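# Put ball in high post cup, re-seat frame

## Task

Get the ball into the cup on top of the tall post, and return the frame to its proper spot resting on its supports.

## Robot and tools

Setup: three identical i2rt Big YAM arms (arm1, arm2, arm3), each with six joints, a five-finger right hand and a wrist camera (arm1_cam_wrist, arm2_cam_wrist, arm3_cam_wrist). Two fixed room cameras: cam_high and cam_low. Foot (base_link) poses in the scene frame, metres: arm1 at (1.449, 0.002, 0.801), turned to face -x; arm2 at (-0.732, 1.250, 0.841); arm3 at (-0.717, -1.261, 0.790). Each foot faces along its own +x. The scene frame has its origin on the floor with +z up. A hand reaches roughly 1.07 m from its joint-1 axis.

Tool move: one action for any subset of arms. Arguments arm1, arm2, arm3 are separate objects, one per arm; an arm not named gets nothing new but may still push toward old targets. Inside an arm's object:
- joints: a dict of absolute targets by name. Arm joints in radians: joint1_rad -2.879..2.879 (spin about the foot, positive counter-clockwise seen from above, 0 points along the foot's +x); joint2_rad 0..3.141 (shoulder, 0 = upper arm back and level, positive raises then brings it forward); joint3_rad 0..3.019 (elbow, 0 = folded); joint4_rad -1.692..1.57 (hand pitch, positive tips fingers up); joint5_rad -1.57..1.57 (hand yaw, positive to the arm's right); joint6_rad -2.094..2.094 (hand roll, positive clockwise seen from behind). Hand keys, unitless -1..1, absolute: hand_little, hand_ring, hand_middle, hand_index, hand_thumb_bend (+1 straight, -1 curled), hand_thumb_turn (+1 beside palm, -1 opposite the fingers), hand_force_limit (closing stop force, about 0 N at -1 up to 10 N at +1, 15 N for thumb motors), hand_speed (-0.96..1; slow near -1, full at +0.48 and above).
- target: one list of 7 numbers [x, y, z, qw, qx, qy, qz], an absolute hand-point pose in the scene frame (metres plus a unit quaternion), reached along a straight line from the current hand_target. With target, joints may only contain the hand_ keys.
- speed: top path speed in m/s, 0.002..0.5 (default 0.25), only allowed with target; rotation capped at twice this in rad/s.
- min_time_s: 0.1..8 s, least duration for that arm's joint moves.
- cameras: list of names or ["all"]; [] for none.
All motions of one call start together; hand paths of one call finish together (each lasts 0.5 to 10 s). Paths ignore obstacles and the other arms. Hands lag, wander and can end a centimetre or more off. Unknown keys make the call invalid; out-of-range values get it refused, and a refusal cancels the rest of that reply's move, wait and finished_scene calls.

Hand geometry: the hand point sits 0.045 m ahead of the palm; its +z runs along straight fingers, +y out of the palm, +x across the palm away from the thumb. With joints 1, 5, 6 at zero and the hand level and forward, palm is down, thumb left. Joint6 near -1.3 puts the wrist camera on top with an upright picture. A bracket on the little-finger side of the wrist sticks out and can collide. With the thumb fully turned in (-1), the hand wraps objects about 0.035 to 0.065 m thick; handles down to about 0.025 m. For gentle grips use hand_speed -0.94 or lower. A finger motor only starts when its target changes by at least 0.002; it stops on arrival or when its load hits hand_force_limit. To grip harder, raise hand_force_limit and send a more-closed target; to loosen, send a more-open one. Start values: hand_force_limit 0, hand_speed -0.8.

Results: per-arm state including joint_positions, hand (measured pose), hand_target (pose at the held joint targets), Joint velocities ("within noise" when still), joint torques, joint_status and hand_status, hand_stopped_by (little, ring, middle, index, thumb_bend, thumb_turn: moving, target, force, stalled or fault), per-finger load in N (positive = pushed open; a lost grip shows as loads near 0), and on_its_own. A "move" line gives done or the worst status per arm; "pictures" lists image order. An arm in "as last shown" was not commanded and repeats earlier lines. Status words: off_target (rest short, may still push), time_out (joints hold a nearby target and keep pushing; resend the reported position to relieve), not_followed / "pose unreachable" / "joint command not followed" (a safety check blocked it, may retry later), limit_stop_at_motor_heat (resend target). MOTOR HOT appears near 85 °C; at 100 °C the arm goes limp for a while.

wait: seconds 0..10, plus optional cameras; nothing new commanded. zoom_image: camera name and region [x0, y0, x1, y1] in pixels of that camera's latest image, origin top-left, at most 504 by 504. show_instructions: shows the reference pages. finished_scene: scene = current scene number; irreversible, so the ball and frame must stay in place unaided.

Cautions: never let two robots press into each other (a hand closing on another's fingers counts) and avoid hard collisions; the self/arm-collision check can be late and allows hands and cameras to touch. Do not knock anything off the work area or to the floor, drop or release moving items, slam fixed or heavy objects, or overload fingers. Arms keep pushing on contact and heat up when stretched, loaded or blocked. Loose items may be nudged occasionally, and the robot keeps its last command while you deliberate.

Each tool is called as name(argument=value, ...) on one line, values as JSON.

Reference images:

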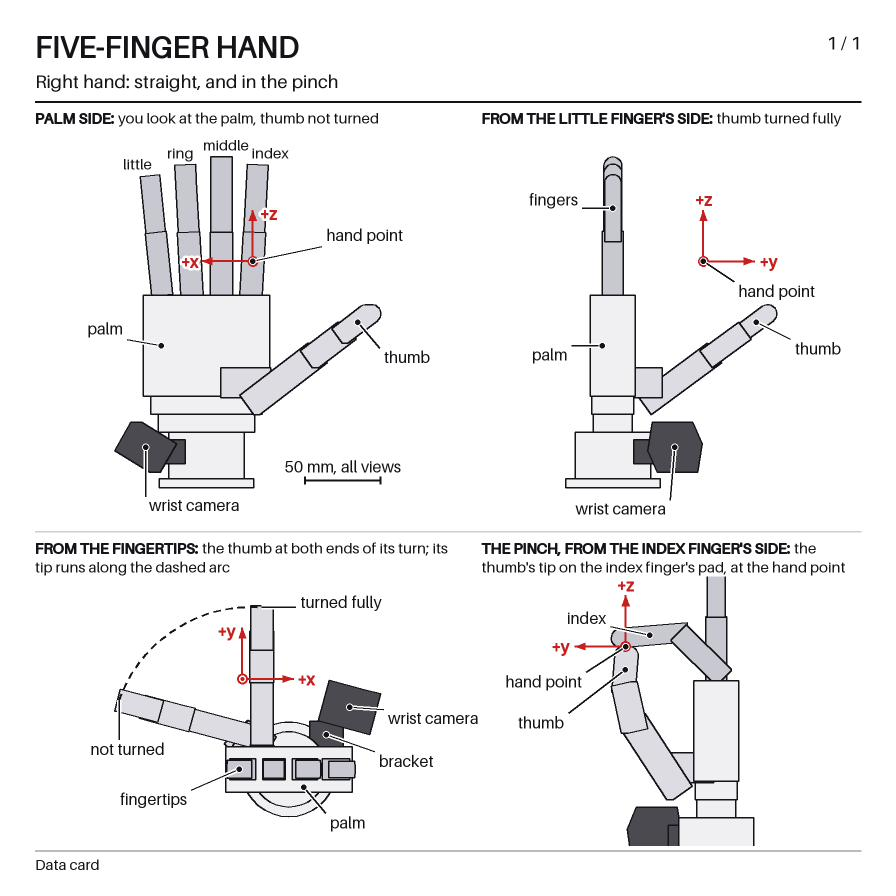

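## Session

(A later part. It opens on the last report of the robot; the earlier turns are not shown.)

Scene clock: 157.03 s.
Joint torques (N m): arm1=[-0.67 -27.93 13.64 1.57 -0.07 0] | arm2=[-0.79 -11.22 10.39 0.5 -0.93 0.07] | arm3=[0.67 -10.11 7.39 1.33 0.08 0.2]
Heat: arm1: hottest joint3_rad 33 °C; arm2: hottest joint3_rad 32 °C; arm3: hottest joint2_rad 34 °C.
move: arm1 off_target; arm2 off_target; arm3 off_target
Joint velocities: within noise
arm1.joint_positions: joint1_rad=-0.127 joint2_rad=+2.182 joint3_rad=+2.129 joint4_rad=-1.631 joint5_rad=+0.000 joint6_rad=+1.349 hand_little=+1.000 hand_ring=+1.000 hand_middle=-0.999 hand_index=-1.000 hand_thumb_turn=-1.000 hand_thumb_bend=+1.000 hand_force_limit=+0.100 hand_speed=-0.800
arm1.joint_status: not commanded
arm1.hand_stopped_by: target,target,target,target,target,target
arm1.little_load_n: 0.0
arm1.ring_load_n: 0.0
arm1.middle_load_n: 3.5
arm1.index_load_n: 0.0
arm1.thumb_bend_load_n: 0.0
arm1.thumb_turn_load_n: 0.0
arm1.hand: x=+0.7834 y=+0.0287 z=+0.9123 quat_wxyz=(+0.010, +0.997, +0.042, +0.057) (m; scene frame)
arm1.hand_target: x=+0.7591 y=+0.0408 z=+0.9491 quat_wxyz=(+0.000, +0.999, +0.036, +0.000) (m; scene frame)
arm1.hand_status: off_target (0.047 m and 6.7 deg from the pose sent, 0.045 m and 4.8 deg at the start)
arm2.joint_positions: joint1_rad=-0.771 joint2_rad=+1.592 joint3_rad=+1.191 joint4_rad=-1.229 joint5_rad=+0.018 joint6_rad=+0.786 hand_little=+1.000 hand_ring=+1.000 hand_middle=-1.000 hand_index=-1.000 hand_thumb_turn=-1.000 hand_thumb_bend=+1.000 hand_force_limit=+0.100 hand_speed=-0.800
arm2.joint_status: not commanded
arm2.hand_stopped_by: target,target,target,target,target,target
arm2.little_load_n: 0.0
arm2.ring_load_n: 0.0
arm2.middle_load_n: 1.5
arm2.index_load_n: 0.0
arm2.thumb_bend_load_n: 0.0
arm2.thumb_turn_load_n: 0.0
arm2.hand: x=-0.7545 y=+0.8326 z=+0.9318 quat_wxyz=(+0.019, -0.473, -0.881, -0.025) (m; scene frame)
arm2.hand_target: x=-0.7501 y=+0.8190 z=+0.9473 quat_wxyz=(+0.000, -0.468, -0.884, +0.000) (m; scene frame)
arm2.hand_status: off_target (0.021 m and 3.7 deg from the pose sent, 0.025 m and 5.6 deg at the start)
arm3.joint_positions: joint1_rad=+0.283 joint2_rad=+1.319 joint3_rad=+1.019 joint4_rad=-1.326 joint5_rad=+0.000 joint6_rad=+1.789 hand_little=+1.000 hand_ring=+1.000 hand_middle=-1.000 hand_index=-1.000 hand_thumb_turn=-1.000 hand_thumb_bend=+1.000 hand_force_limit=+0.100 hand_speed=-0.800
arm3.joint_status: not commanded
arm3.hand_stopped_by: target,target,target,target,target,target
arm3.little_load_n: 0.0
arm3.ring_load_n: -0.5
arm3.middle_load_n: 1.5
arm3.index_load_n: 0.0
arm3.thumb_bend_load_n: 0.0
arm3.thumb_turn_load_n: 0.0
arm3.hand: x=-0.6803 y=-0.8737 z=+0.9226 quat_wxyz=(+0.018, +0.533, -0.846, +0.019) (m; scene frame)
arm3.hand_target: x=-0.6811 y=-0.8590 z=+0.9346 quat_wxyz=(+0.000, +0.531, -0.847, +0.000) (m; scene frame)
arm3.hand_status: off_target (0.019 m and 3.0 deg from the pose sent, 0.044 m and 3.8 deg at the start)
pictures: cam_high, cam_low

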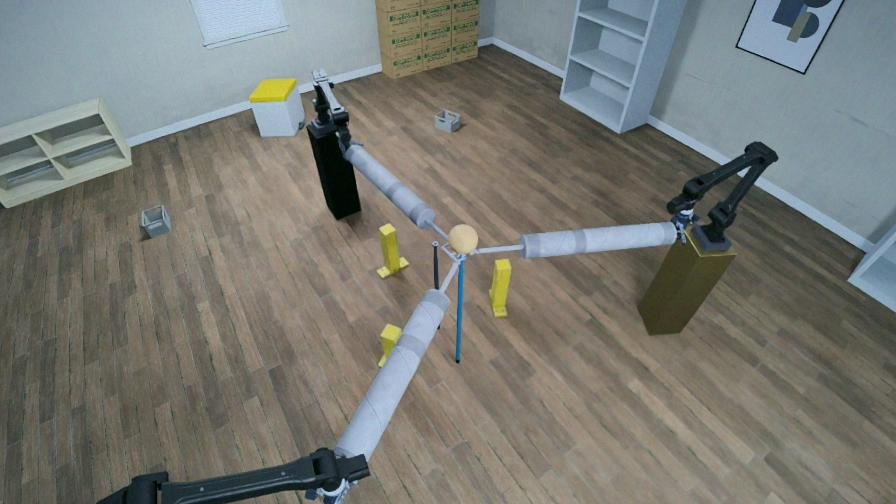

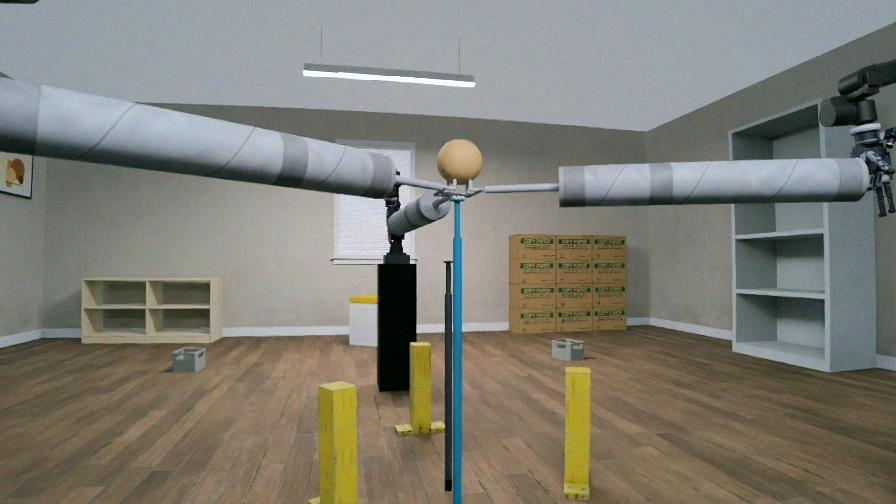

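move(arm1={"target":[0.750,0.053,0.923,0,0.9993,0.0366,0],"speed":0.04}, arm2={"target":[-0.759,0.8265,0.903,0,0.4679,0.8838,0],"speed":0.04}, arm3={"target":[-0.690,-0.8515,0.898,0,0.5314,-0.8471,0],"speed":0.04}, cameras=["cam_high","cam_low"])

zoom_image(camera="cam_low", region=[390, 110, 530, 250])

zoom_image(camera="cam_high", region=[390, 190, 530, 330])

Scene clock: 165.60 s.
Joint torques (N m): arm1=[-1.08 -27.93 12.71 1.51 -0.08 0.02] | arm2=[-0.5 -9.88 9.74 0.53 -0.93 0.05] | arm3=[0.79 -10.52 6.94 1.1 0.11 0.18]
Heat: arm1: hottest joint2_rad 33 °C; arm2: hottest joint3_rad 33 °C; arm3: hottest joint2_rad 33 °C.
move: arm1 off_target; arm2 off_target; arm3 off_target
Joint velocities: within noise
arm1.joint_positions: joint1_rad=-0.140 joint2_rad=+2.211 joint3_rad=+2.129 joint4_rad=-1.589 joint5_rad=+0.001 joint6_rad=+1.335 hand_little=+1.000 hand_ring=+1.000 hand_middle=-0.999 hand_index=-1.000 hand_thumb_turn=-1.000 hand_thumb_bend=+1.000 hand_force_limit=+0.100 hand_speed=-0.800
arm1.joint_status: not commanded
arm1.hand_stopped_by: target,target,target,target,target,target
arm1.little_load_n: 0.0
arm1.ring_load_n: 0.0
arm1.middle_load_n: 3.5
arm1.index_load_n: 0.0
arm1.thumb_bend_load_n: 0.0
arm1.thumb_turn_load_n: 0.0
arm1.hand: x=+0.7742 y=+0.0387 z=+0.8929 quat_wxyz=(+0.009, +0.998, +0.043, +0.051) (m; scene frame)
arm1.hand_target: x=+0.7524 y=+0.0529 z=+0.9241 quat_wxyz=(+0.000, +0.999, +0.037, +0.000) (m; scene frame)
arm1.hand_status: off_target (0.041 m and 5.9 deg from the pose sent, 0.043 m and 6.6 deg at the start)
arm2.joint_positions: joint1_rad=-0.795 joint2_rad=+1.608 joint3_rad=+1.107 joint4_rad=-1.107 joint5_rad=+0.018 joint6_rad=+0.764 hand_little=+1.000 hand_ring=+1.000 hand_middle=-1.000 hand_index=-1.000 hand_thumb_turn=-1.000 hand_thumb_bend=+1.000 hand_force_limit=+0.100 hand_speed=-0.800
arm2.joint_status: not commanded
arm2.hand_stopped_by: target,target,target,target,target,target
arm2.little_load_n: 0.0
arm2.ring_load_n: 0.0
arm2.middle_load_n: 1.5
arm2.index_load_n: 0.0
arm2.thumb_bend_load_n: 0.0
arm2.thumb_turn_load_n: 0.0
arm2.hand: x=-0.7639 y=+0.8395 z=+0.8953 quat_wxyz=(+0.016, -0.474, -0.881, -0.015) (m; scene frame)
arm2.hand_target: x=-0.7590 y=+0.8268 z=+0.9033 quat_wxyz=(+0.000, -0.468, -0.884, +0.000) (m; scene frame)
arm2.hand_status: off_target (0.016 m and 2.6 deg from the pose sent, 0.030 m and 3.7 deg at the start)
arm3.joint_positions: joint1_rad=+0.310 joint2_rad=+1.365 joint3_rad=+0.966 joint4_rad=-1.218 joint5_rad=+0.000 joint6_rad=+1.819 hand_little=+1.000 hand_ring=+1.000 hand_middle=-1.000 hand_index=-1.000 hand_thumb_turn=-1.000 hand_thumb_bend=+1.000 hand_force_limit=+0.100 hand_speed=-0.800
arm3.joint_status: not commanded
arm3.hand_stopped_by: target,target,target,target,target,target
arm3.little_load_n: 0.0
arm3.ring_load_n: 0.0
arm3.middle_load_n: 1.5
arm3.index_load_n: 0.0
arm3.thumb_bend_load_n: 0.0
arm3.thumb_turn_load_n: 0.0
arm3.hand: x=-0.6879 y=-0.8645 z=+0.8880 quat_wxyz=(+0.015, +0.532, -0.847, +0.016) (m; scene frame)
arm3.hand_target: x=-0.6902 y=-0.8519 z=+0.8983 quat_wxyz=(+0.000, +0.532, -0.847, +0.000) (m; scene frame)
arm3.hand_status: off_target (0.017 m and 2.5 deg from the pose sent, 0.034 m and 3.0 deg at the start)
pictures: cam_high, cam_low

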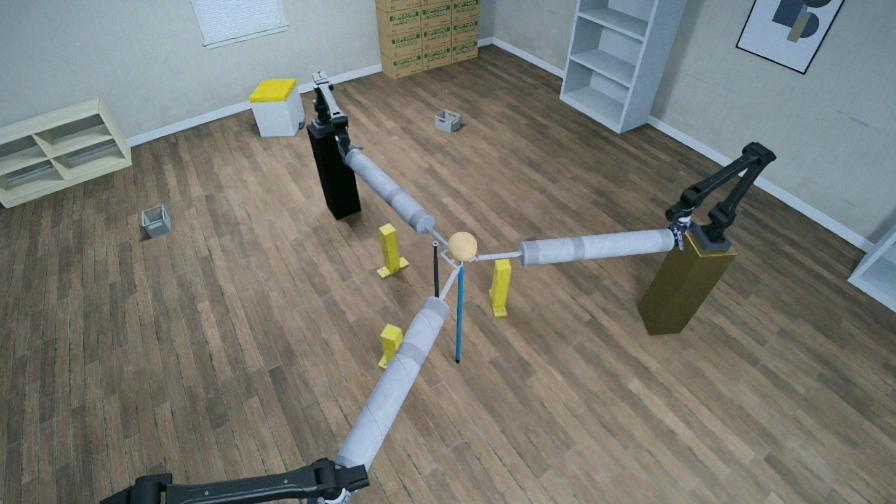

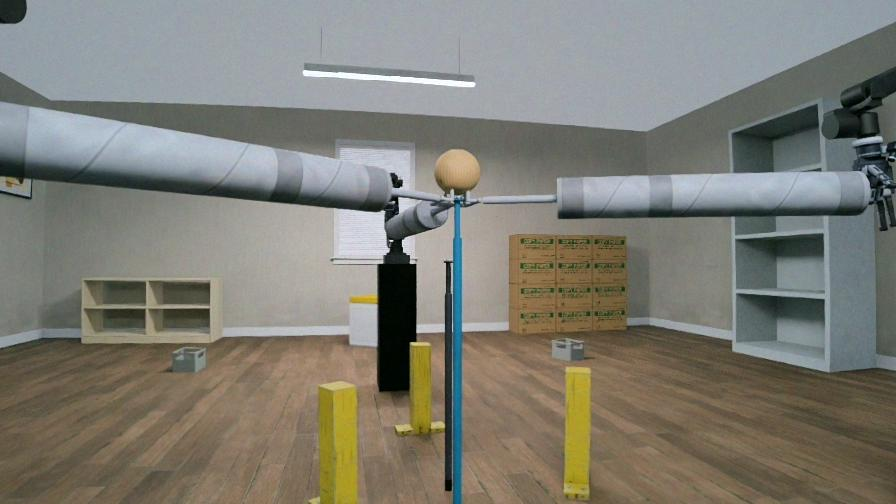

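Scaled by 3.600 from the camera's 896x504 image, which has a finer 1280x720 frame.

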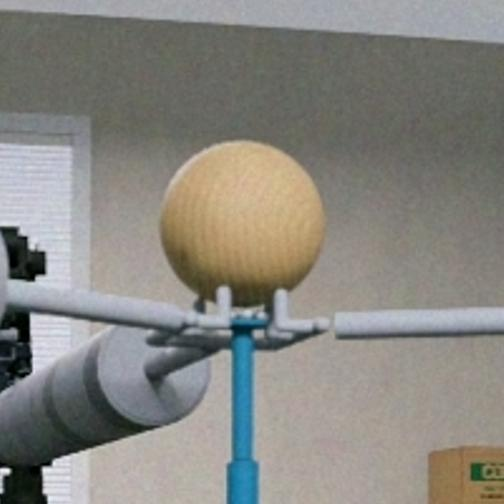

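Scaled by 3.600 from the camera's 896x504 image, which has a finer 1280x720 frame.

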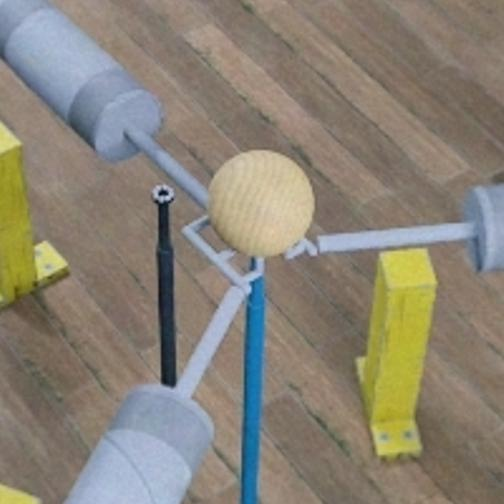

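move(arm1={"target":[0.752,0.0529,0.876,0,0.9993,0.0366,0],"speed":0.04}, arm2={"target":[-0.759,0.8265,0.853,0,0.4679,0.8838,0],"speed":0.04}, arm3={"target":[-0.690,-0.8515,0.854,0,0.5314,-0.8471,0],"speed":0.04}, cameras=["cam_high","cam_low"])

zoom_image(camera="cam_low", region=[390, 110, 530, 250])

zoom_image(camera="cam_high", region=[390, 190, 530, 330])

Scene clock: 173.90 s.
Joint torques (N m): arm1=[-1.03 -27.28 10.74 1.73 -0.11 0] | arm2=[-0.21 -9.64 8.77 0.66 -0.94 0.1] | arm3=[0.67 -10.4 6.31 1.17 0.12 0.16]
Heat: arm1: hottest joint2_rad 33 °C; arm2: hottest joint3_rad 33 °C; arm3: hottest joint2_rad 33 °C.
move: arm1 off_target; arm2 off_target; arm3 off_target
Joint velocities: within noise
arm1.joint_positions: joint1_rad=-0.141 joint2_rad=+2.214 joint3_rad=+2.044 joint4_rad=-1.476 joint5_rad=+0.001 joint6_rad=+1.333 hand_little=+1.000 hand_ring=+1.000 hand_middle=-0.999 hand_index=-1.000 hand_thumb_turn=-1.000 hand_thumb_bend=+1.000 hand_force_limit=+0.100 hand_speed=-0.800
arm1.joint_status: not commanded
arm1.hand_stopped_by: target,target,target,target,target,target
arm1.little_load_n: 0.0
arm1.ring_load_n: 0.0
arm1.middle_load_n: 3.0
arm1.index_load_n: 0.5
arm1.thumb_bend_load_n: 0.0
arm1.thumb_turn_load_n: 0.0
arm1.hand: x=+0.7713 y=+0.0401 z=+0.8587 quat_wxyz=(+0.007, +0.998, +0.043, +0.038) (m; scene frame)
arm1.hand_target: x=+0.7531 y=+0.0528 z=+0.8768 quat_wxyz=(+0.000, +0.999, +0.037, +0.000) (m; scene frame)
arm1.hand_status: off_target (0.029 m and 4.5 deg from the pose sent, 0.031 m and 5.9 deg at the start)
arm2.joint_positions: joint1_rad=-0.798 joint2_rad=+1.674 joint3_rad=+1.050 joint4_rad=-0.975 joint5_rad=+0.018 joint6_rad=+0.761 hand_little=+1.000 hand_ring=+1.000 hand_middle=-1.000 hand_index=-1.000 hand_thumb_turn=-1.000 hand_thumb_bend=+1.000 hand_force_limit=+0.100 hand_speed=-0.800
arm2.joint_status: not commanded
arm2.hand_stopped_by: target,target,target,target,target,target
arm2.little_load_n: 0.0
arm2.ring_load_n: 0.0
arm2.middle_load_n: 1.0
arm2.index_load_n: 0.0
arm2.thumb_bend_load_n: 0.0
arm2.thumb_turn_load_n: 0.0
arm2.hand: x=-0.7656 y=+0.8379 z=+0.8493 quat_wxyz=(+0.014, -0.473, -0.881, -0.011) (m; scene frame)
arm2.hand_target: x=-0.7589 y=+0.8268 z=+0.8532 quat_wxyz=(+0.000, -0.468, -0.884, +0.000) (m; scene frame)
arm2.hand_status: off_target (0.014 m and 2.2 deg from the pose sent, 0.045 m and 2.6 deg at the start)
arm3.joint_positions: joint1_rad=+0.312 joint2_rad=+1.414 joint3_rad=+0.896 joint4_rad=-1.091 joint5_rad=-0.001 joint6_rad=+1.820 hand_little=+1.000 hand_ring=+1.000 hand_middle=-1.000 hand_index=-1.000 hand_thumb_turn=-1.000 hand_thumb_bend=+1.000 hand_force_limit=+0.100 hand_speed=-0.800
arm3.joint_status: not commanded
arm3.hand_stopped_by: target,target,target,target,target,target
arm3.little_load_n: 0.0
arm3.ring_load_n: 0.0
arm3.middle_load_n: 1.5
arm3.index_load_n: 0.0
arm3.thumb_bend_load_n: -0.5
arm3.thumb_turn_load_n: 0.0
arm3.hand: x=-0.6882 y=-0.8634 z=+0.8476 quat_wxyz=(+0.012, +0.532, -0.847, +0.013) (m; scene frame)
arm3.hand_target: x=-0.6901 y=-0.8518 z=+0.8543 quat_wxyz=(+0.000, +0.531, -0.847, +0.000) (m; scene frame)
arm3.hand_status: off_target (0.014 m and 2.0 deg from the pose sent, 0.036 m and 2.5 deg at the start)
pictures: cam_high, cam_low

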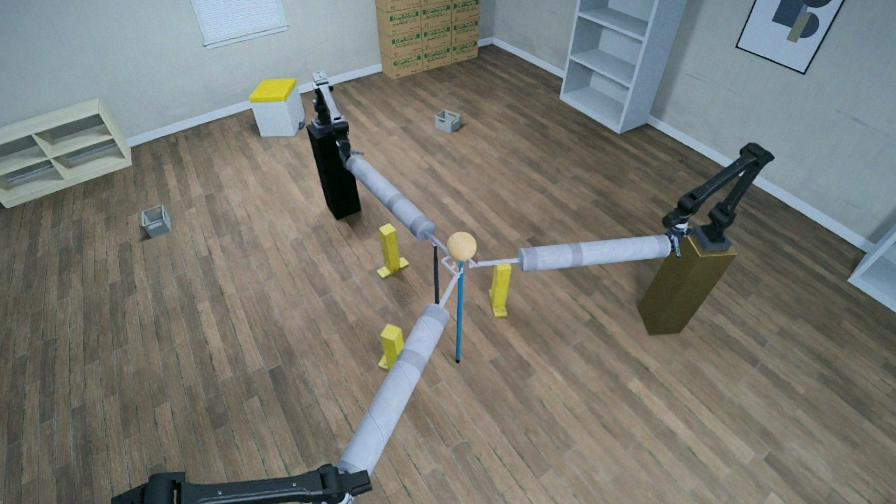

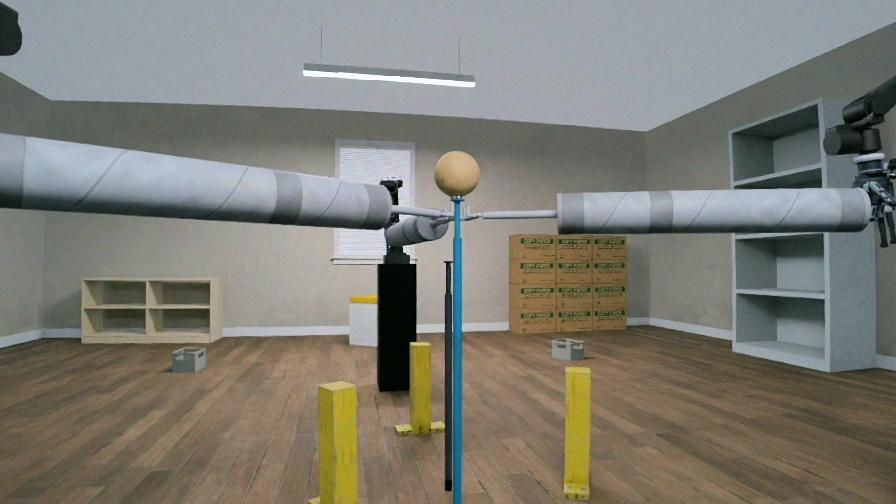

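Scaled by 3.600 from the camera's 896x504 image, which has a finer 1280x720 frame.

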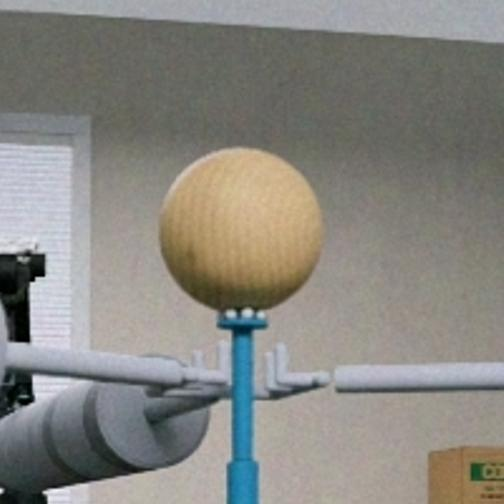

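Scaled by 3.600 from the camera's 896x504 image, which has a finer 1280x720 frame.

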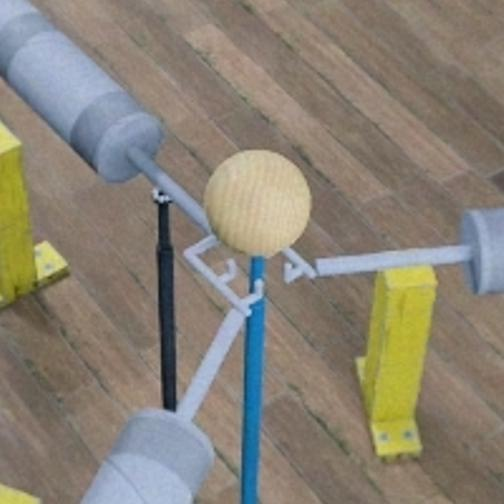

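move(arm1={"target":[0.903,0.0638,0.874,0,0.9993,0.0366,0],"speed":0.07}, arm2={"target":[-0.609,0.838,0.861,0,0.4679,0.8838,0],"speed":0.07}, arm3={"target":[-0.540,-0.841,0.861,0,0.5314,-0.8471,0],"speed":0.07}, cameras=["cam_high","cam_low"])

move(arm1={"target":[1.184,-0.017,0.845,0,0.9993,0.0366,0],"speed":0.1}, arm2={"target":[-0.326,0.766,0.865,0,0.4679,0.8838,0],"speed":0.1}, arm3={"target":[-0.2565,-0.918,0.858,0,0.5314,-0.8471,0],"speed":0.1}, cameras=["all"])

Scene clock: 195.27 s.
Joint torques (N m): arm1=[-1.38 -23.36 8.94 0.61 -0.06 -0.12] | arm2=[0.62 -12.28 8.85 -0.18 -0.41 0.23] | arm3=[-0.62 -12.57 8.77 -0.65 -0.14 -0.01]
Heat: arm1: hottest joint2_rad 35 °C; arm2: hottest joint3_rad 32 °C; arm3: hottest joint3_rad 33 °C.
move: arm1 off_target; arm2 off_target; arm3 off_target
Joint velocities: within noise
arm1.joint_positions: joint1_rad=-0.200 joint2_rad=+1.846 joint3_rad=+1.425 joint4_rad=-1.208 joint5_rad=-0.001 joint6_rad=+1.277 hand_little=+1.000 hand_ring=+1.000 hand_middle=-0.999 hand_index=-1.000 hand_thumb_turn=-1.000 hand_thumb_bend=+1.000 hand_force_limit=+0.100 hand_speed=-0.800
arm1.joint_status: not commanded
arm1.hand_stopped_by: target,target,target,target,target,target
arm1.little_load_n: 0.0
arm1.ring_load_n: 0.0
arm1.middle_load_n: 3.0
arm1.index_load_n: 0.0
arm1.thumb_bend_load_n: 0.0
arm1.thumb_turn_load_n: 0.0
arm1.hand: x=+0.9114 y=+0.0498 z=+0.8518 quat_wxyz=(+0.008, +0.999, +0.041, +0.029) (m; scene frame)
arm1.hand_target: x=+0.9035 y=+0.0636 z=+0.8739 quat_wxyz=(+0.000, +0.999, +0.037, +0.000) (m; scene frame)
arm1.hand_status: off_target (0.028 m and 3.5 deg from the pose sent, 0.135 m and 4.5 deg at the start)
arm2.joint_positions: joint1_rad=-0.463 joint2_rad=+1.659 joint3_rad=+1.000 joint4_rad=-0.962 joint5_rad=+0.005 joint6_rad=+1.094 hand_little=+1.000 hand_ring=+1.000 hand_middle=-1.000 hand_index=-1.000 hand_thumb_turn=-1.000 hand_thumb_bend=+1.000 hand_force_limit=+0.100 hand_speed=-0.800
arm2.joint_status: not commanded
arm2.hand_stopped_by: target,target,target,target,target,target
arm2.little_load_n: 0.0
arm2.ring_load_n: 0.0
arm2.middle_load_n: 1.5
arm2.index_load_n: 0.0
arm2.thumb_bend_load_n: 0.0
arm2.thumb_turn_load_n: 0.0
arm2.hand: x=-0.6218 y=+0.8479 z=+0.8399 quat_wxyz=(+0.018, -0.473, -0.881, -0.019) (m; scene frame)
arm2.hand_target: x=-0.6091 y=+0.8386 z=+0.8608 quat_wxyz=(+0.000, -0.468, -0.884, +0.000) (m; scene frame)
arm2.hand_status: off_target (0.027 m and 3.1 deg from the pose sent, 0.157 m and 2.2 deg at the start)
arm3.joint_positions: joint1_rad=-0.019 joint2_rad=+1.561 joint3_rad=+1.045 joint4_rad=-1.084 joint5_rad=+0.008 joint6_rad=+1.498 hand_little=+1.000 hand_ring=+1.000 hand_middle=-1.000 hand_index=-1.000 hand_thumb_turn=-1.000 hand_thumb_bend=+1.000 hand_force_limit=+0.100 hand_speed=-0.800
arm3.joint_status: not commanded
arm3.hand_stopped_by: target,target,target,target,target,target
arm3.little_load_n: 0.0
arm3.ring_load_n: 0.0
arm3.middle_load_n: 1.5
arm3.index_load_n: 0.0
arm3.thumb_bend_load_n: -0.5
arm3.thumb_turn_load_n: 0.5
arm3.hand: x=-0.5485 y=-0.8543 z=+0.8434 quat_wxyz=(+0.010, +0.529, -0.849, +0.010) (m; scene frame)
arm3.hand_target: x=-0.5403 y=-0.8416 z=+0.8610 quat_wxyz=(+0.000, +0.531, -0.847, +0.000) (m; scene frame)
arm3.hand_status: off_target (0.024 m and 1.6 deg from the pose sent, 0.150 m and 2.0 deg at the start)
pictures: cam_high, cam_low

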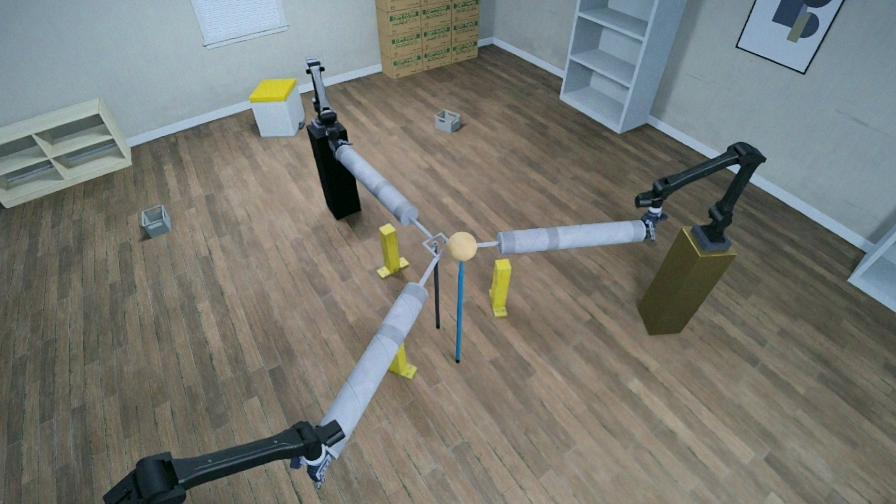

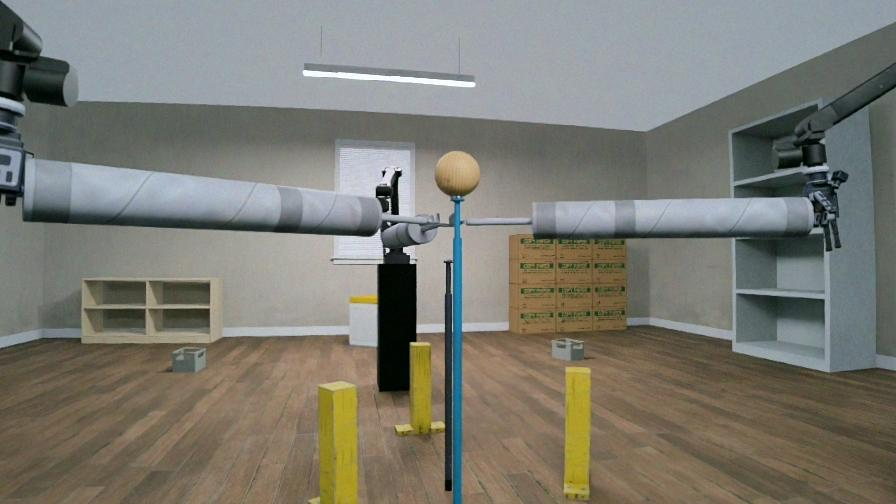

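Scene clock: 199.00 s.
Joint torques (N m): arm1=[1.03 -8.23 8.27 -0.18 -0.09 0.06] | arm2=[-0.03 -14.27 14.5 -0.53 -0.12 0.14] | arm3=[-1.03 -18.73 9.47 -0.72 0.1 -0.08]
Heat: arm1: hottest joint2_rad 34 °C; arm2: hottest joint3_rad 33 °C; arm3: hottest joint3_rad 33 °C.
move: arm1 done; arm2 off_target; arm3 off_target
Joint velocities: within noise
arm1.joint_positions: joint1_rad=-0.173 joint2_rad=+1.111 joint3_rad=+0.580 joint4_rad=-1.047 joint5_rad=-0.001 joint6_rad=+1.315 hand_little=+1.000 hand_ring=+1.000 hand_middle=-1.000 hand_index=-1.000 hand_thumb_turn=-1.000 hand_thumb_bend=+1.000 hand_force_limit=+0.100 hand_speed=-0.800
arm1.joint_status: not commanded
arm1.hand_stopped_by: target,target,target,target,target,target
arm1.little_load_n: 0.0
arm1.ring_load_n: 0.0
arm1.middle_load_n: 1.5
arm1.index_load_n: 0.0
arm1.thumb_bend_load_n: 0.0
arm1.thumb_turn_load_n: 0.0
arm1.hand: x=+1.1842 y=-0.0152 z=+0.8389 quat_wxyz=(+0.001, +0.999, +0.036, +0.004) (m; scene frame)
arm1.hand_target: x=+1.1840 y=-0.0170 z=+0.8448 quat_wxyz=(+0.000, +0.999, +0.037, +0.000) (m; scene frame)
arm1.hand_status: done (0.006 m and 0.5 deg from the pose sent, 0.281 m and 3.5 deg at the start)
arm2.joint_positions: joint1_rad=+0.019 joint2_rad=+2.004 joint3_rad=+1.536 joint4_rad=-1.150 joint5_rad=-0.001 joint6_rad=+1.575 hand_little=+1.000 hand_ring=+1.000 hand_middle=-1.000 hand_index=-1.000 hand_thumb_turn=-1.000 hand_thumb_bend=+1.000 hand_force_limit=+0.100 hand_speed=-0.800
arm2.joint_status: not commanded
arm2.hand_stopped_by: target,target,target,target,target,target
arm2.little_load_n: 0.0
arm2.ring_load_n: 0.0
arm2.middle_load_n: 1.5
arm2.index_load_n: 0.5
arm2.thumb_bend_load_n: 0.0
arm2.thumb_turn_load_n: 0.0
arm2.hand: x=-0.3477 y=+0.7831 z=+0.8430 quat_wxyz=(+0.023, -0.472, -0.881, -0.011) (m; scene frame)
arm2.hand_target: x=-0.3270 y=+0.7674 z=+0.8657 quat_wxyz=(-0.001, -0.468, -0.884, +0.000) (m; scene frame)
arm2.hand_status: off_target (0.035 m and 3.0 deg from the pose sent, 0.308 m and 3.1 deg at the start)
arm3.joint_positions: joint1_rad=-0.523 joint2_rad=+1.933 joint3_rad=+1.539 joint4_rad=-1.213 joint5_rad=+0.004 joint6_rad=+0.989 hand_little=+1.000 hand_ring=+1.000 hand_middle=-1.000 hand_index=-1.000 hand_thumb_turn=-1.000 hand_thumb_bend=+1.000 hand_force_limit=+0.100 hand_speed=-0.800
arm3.joint_status: not commanded
arm3.hand_stopped_by: target,target,target,target,target,target
arm3.little_load_n: 0.0
arm3.ring_load_n: 0.0
arm3.middle_load_n: 1.5
arm3.index_load_n: 0.0
arm3.thumb_bend_load_n: 0.0
arm3.thumb_turn_load_n: 0.0
arm3.hand: x=-0.2737 y=-0.9212 z=+0.8377 quat_wxyz=(+0.017, +0.530, -0.848, +0.001) (m; scene frame)
arm3.hand_target: x=-0.2572 y=-0.9185 z=+0.8582 quat_wxyz=(-0.001, +0.531, -0.847, +0.000) (m; scene frame)
arm3.hand_status: off_target (0.027 m and 1.9 deg from the pose sent, 0.299 m and 1.6 deg at the start)
pictures: arm1_cam_wrist, arm2_cam_wrist, arm3_cam_wrist, cam_high, cam_low
camera_calibration:
arm1_cam_wrist: T_world_to_cam=[[0.30438, -0.952508, -0.00899263, -0.36449], [-0.820592, -0.266997, 0.505313, 0.54292], [-0.483715, -0.146428, -0.862889, 1.41016], [0, 0, 0, 1]] pos_world=[1.23858, 0.00426583, 0.939194]
arm2_cam_wrist: T_world_to_cam=[[0.677062, 0.735851, 0.0104855, -0.348393], [0.634127, -0.590577, 0.499101, 0.254964], [0.373456, -0.331273, -0.866481, 1.23705], [0, 0, 0, 1]] pos_world=[-0.387781, 0.816742, 0.948281]
arm3_cam_wrist: T_world_to_cam=[[-0.973081, 0.229076, 0.0252355, -0.0716152], [0.211963, 0.846606, 0.48819, 0.427525], [0.0904681, 0.480397, -0.872373, 1.31315], [0, 0, 0, 1]] pos_world=[-0.279105, -0.976374, 0.938651]

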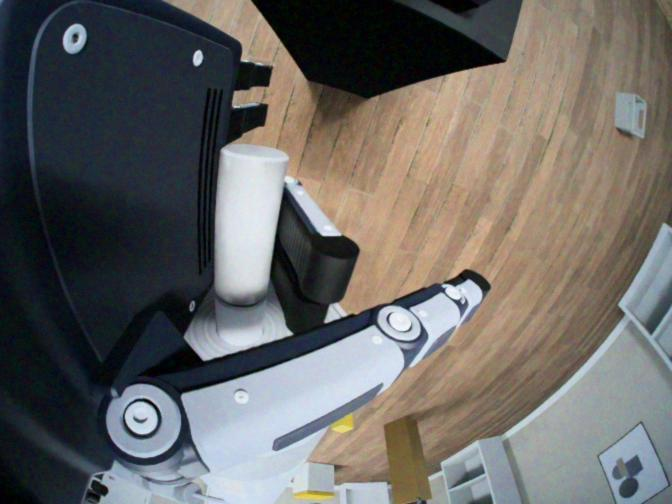

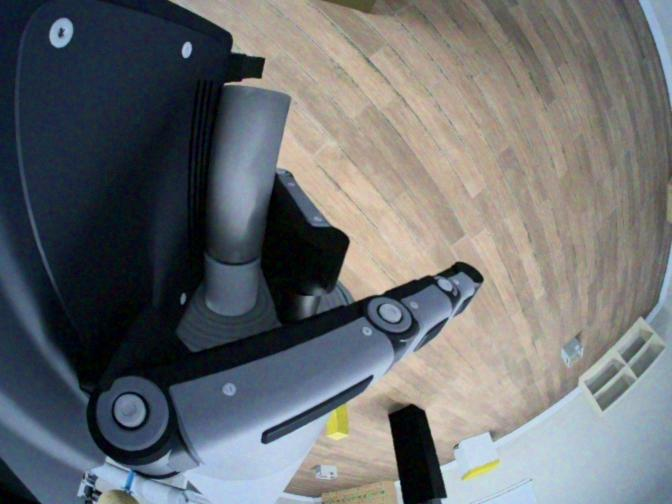

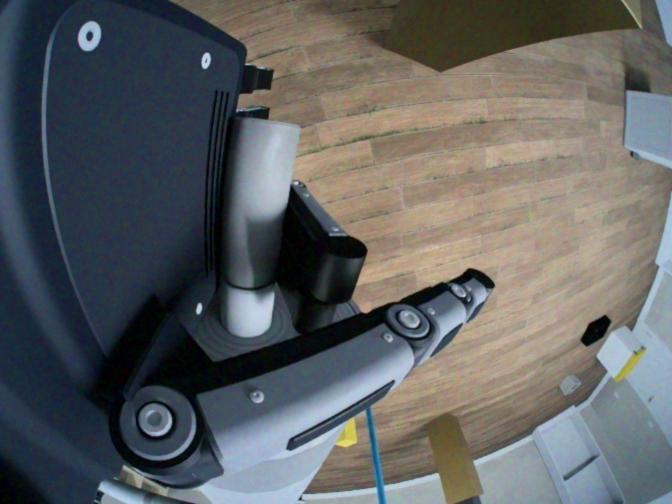

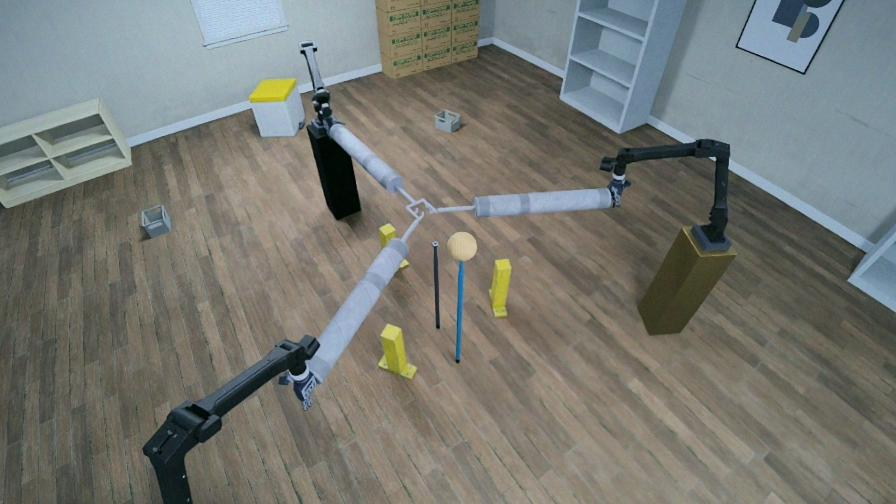

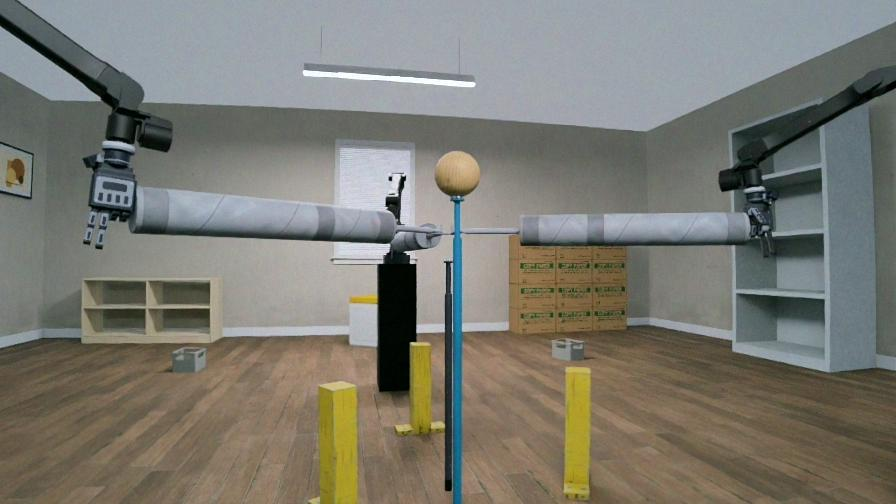

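move(arm1={"target":[1.193,-0.0185,0.473,0,0.9993,0.0366,0],"speed":0.1}, arm2={"target":[-0.333,0.783,0.480,0,0.4679,0.8838,0],"speed":0.1}, arm3={"target":[-0.259,-0.923,0.480,0,0.5314,-0.8471,0],"speed":0.1}, cameras=["arm2_cam_wrist","cam_high","cam_low"])

zoom_image(camera="cam_high", region=[330, 150, 530, 350])

Scene clock: 215.40 s.
Joint torques (N m): arm1=[1.26 -13.16 -3.07 0.72 -0.1 0.07] | arm2=[-0.26 -14.8 6.34 -0.2 -0.34 0.16] | arm3=[-0.79 -20.37 4.14 0.13 0.53 -0.07]
Heat: arm1: hottest joint2_rad 33 °C; arm2: hottest joint3_rad 33 °C; arm3: hottest joint3_rad 34 °C.
move: arm1 done; arm2 off_target; arm3 done
Joint velocities: within noise
arm1.joint_positions: joint1_rad=-0.173 joint2_rad=+2.505 joint3_rad=+0.587 joint4_rad=+0.356 joint5_rad=+0.000 joint6_rad=+1.316 hand_little=+1.000 hand_ring=+1.000 hand_middle=-1.000 hand_index=-1.000 hand_thumb_turn=-1.000 hand_thumb_bend=+1.000 hand_force_limit=+0.100 hand_speed=-0.800
arm1.joint_status: not commanded
arm1.hand_stopped_by: target,target,target,target,target,target
arm1.little_load_n: 0.0
arm1.ring_load_n: 0.0
arm1.middle_load_n: 0.5
arm1.index_load_n: 1.0
arm1.thumb_bend_load_n: 0.0
arm1.thumb_turn_load_n: 0.0
arm1.hand: x=+1.1885 y=-0.0159 z=+0.4741 quat_wxyz=(-0.001, +0.999, +0.036, -0.003) (m; scene frame)
arm1.hand_target: x=+1.1929 y=-0.0184 z=+0.4731 quat_wxyz=(+0.000, +0.999, +0.037, +0.000) (m; scene frame)
arm1.hand_status: done (0.005 m and 0.4 deg from the pose sent, 0.366 m and 0.5 deg at the start)
arm2.joint_positions: joint1_rad=+0.025 joint2_rad=+2.657 joint3_rad=+1.604 joint4_rad=-0.507 joint5_rad=+0.005 joint6_rad=+1.582 hand_little=+1.000 hand_ring=+1.000 hand_middle=-1.000 hand_index=-1.000 hand_thumb_turn=-1.000 hand_thumb_bend=+1.000 hand_force_limit=+0.100 hand_speed=-0.800
arm2.joint_status: not commanded
arm2.hand_stopped_by: target,target,target,target,target,target
arm2.little_load_n: 0.0
arm2.ring_load_n: -0.5
arm2.middle_load_n: 1.0
arm2.index_load_n: 0.0
arm2.thumb_bend_load_n: 0.0
arm2.thumb_turn_load_n: 0.0
arm2.hand: x=-0.3416 y=+0.7769 z=+0.4856 quat_wxyz=(-0.001, -0.473, -0.881, +0.005) (m; scene frame)
arm2.hand_target: x=-0.3332 y=+0.7832 z=+0.4802 quat_wxyz=(+0.000, -0.468, -0.884, +0.000) (m; scene frame)
arm2.hand_status: off_target (0.012 m and 0.9 deg from the pose sent, 0.363 m and 3.0 deg at the start)
arm3.joint_positions: joint1_rad=-0.533 joint2_rad=+2.552 joint3_rad=+1.521 joint4_rad=-0.546 joint5_rad=-0.007 joint6_rad=+0.981 hand_little=+1.000 hand_ring=+1.000 hand_middle=-1.000 hand_index=-1.000 hand_thumb_turn=-1.000 hand_thumb_bend=+1.000 hand_force_limit=+0.100 hand_speed=-0.800
arm3.joint_status: not commanded
arm3.hand_stopped_by: target,target,target,target,target,target
arm3.little_load_n: 0.0
arm3.ring_load_n: 0.0
arm3.middle_load_n: 1.5
arm3.index_load_n: 0.5
arm3.thumb_bend_load_n: 0.0
arm3.thumb_turn_load_n: 0.0
arm3.hand: x=-0.2661 y=-0.9196 z=+0.4810 quat_wxyz=(+0.002, +0.530, -0.848, -0.005) (m; scene frame)
arm3.hand_target: x=-0.2590 y=-0.9230 z=+0.4801 quat_wxyz=(+0.000, +0.531, -0.847, +0.000) (m; scene frame)
arm3.hand_status: done (0.008 m and 0.6 deg from the pose sent, 0.358 m and 1.9 deg at the start)
pictures: arm2_cam_wrist, cam_high, cam_low
camera_calibration:
arm2_cam_wrist: T_world_to_cam=[[0.677969, 0.735042, -0.00839598, -0.33413], [0.619043, -0.564743, 0.545758, 0.378026], [0.396413, -0.375204, -0.837901, 0.950983], [0, 0, 0, 1]] pos_world=[-0.384467, 0.8159, 0.587714]

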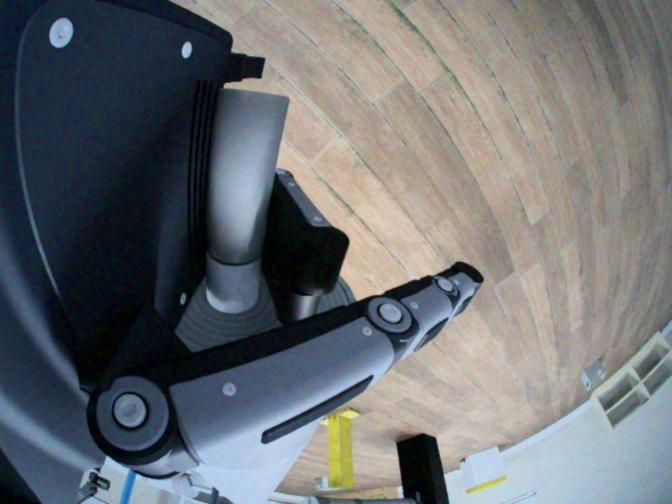

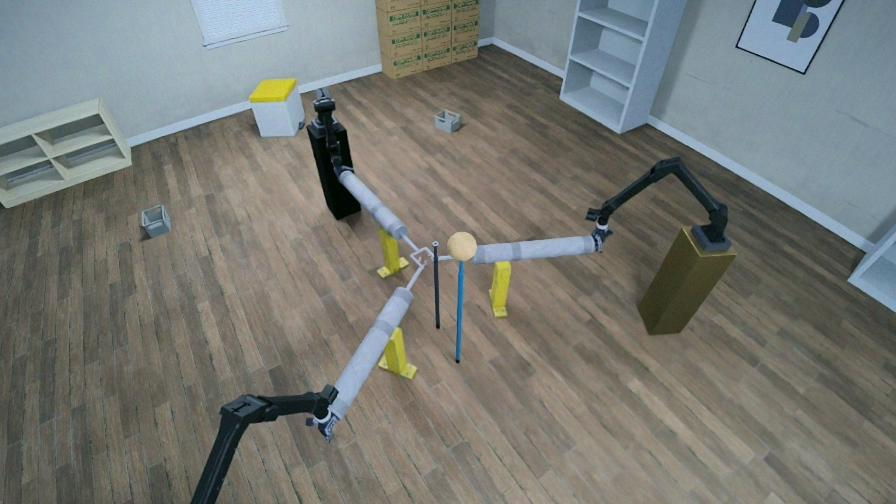

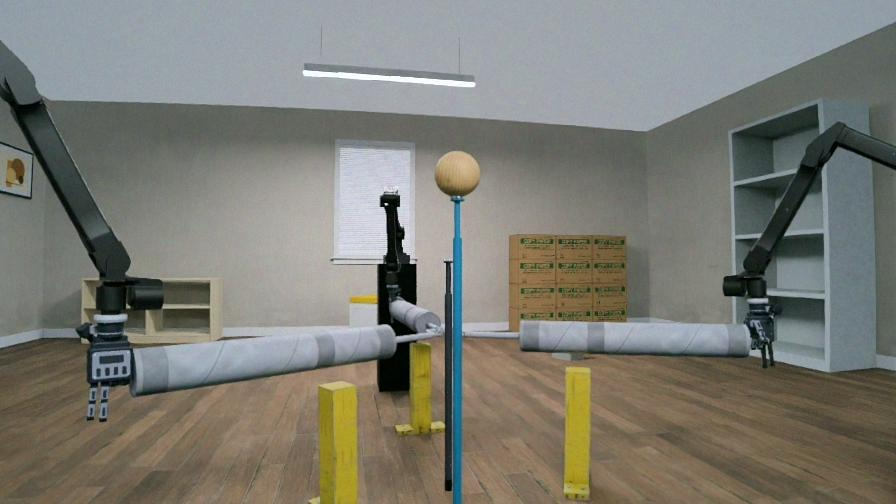

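Scaled by 2.520 from the camera's 896x504 image, which has a finer 1280x720 frame.

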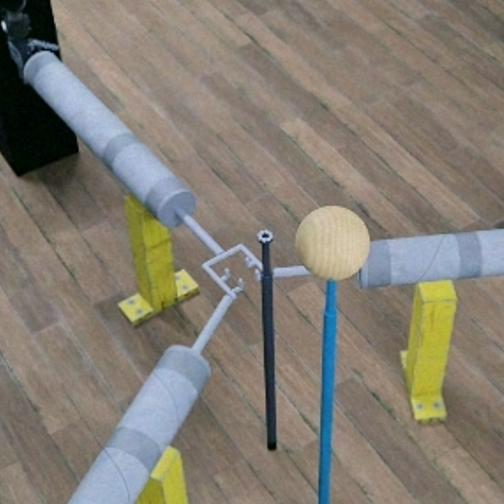

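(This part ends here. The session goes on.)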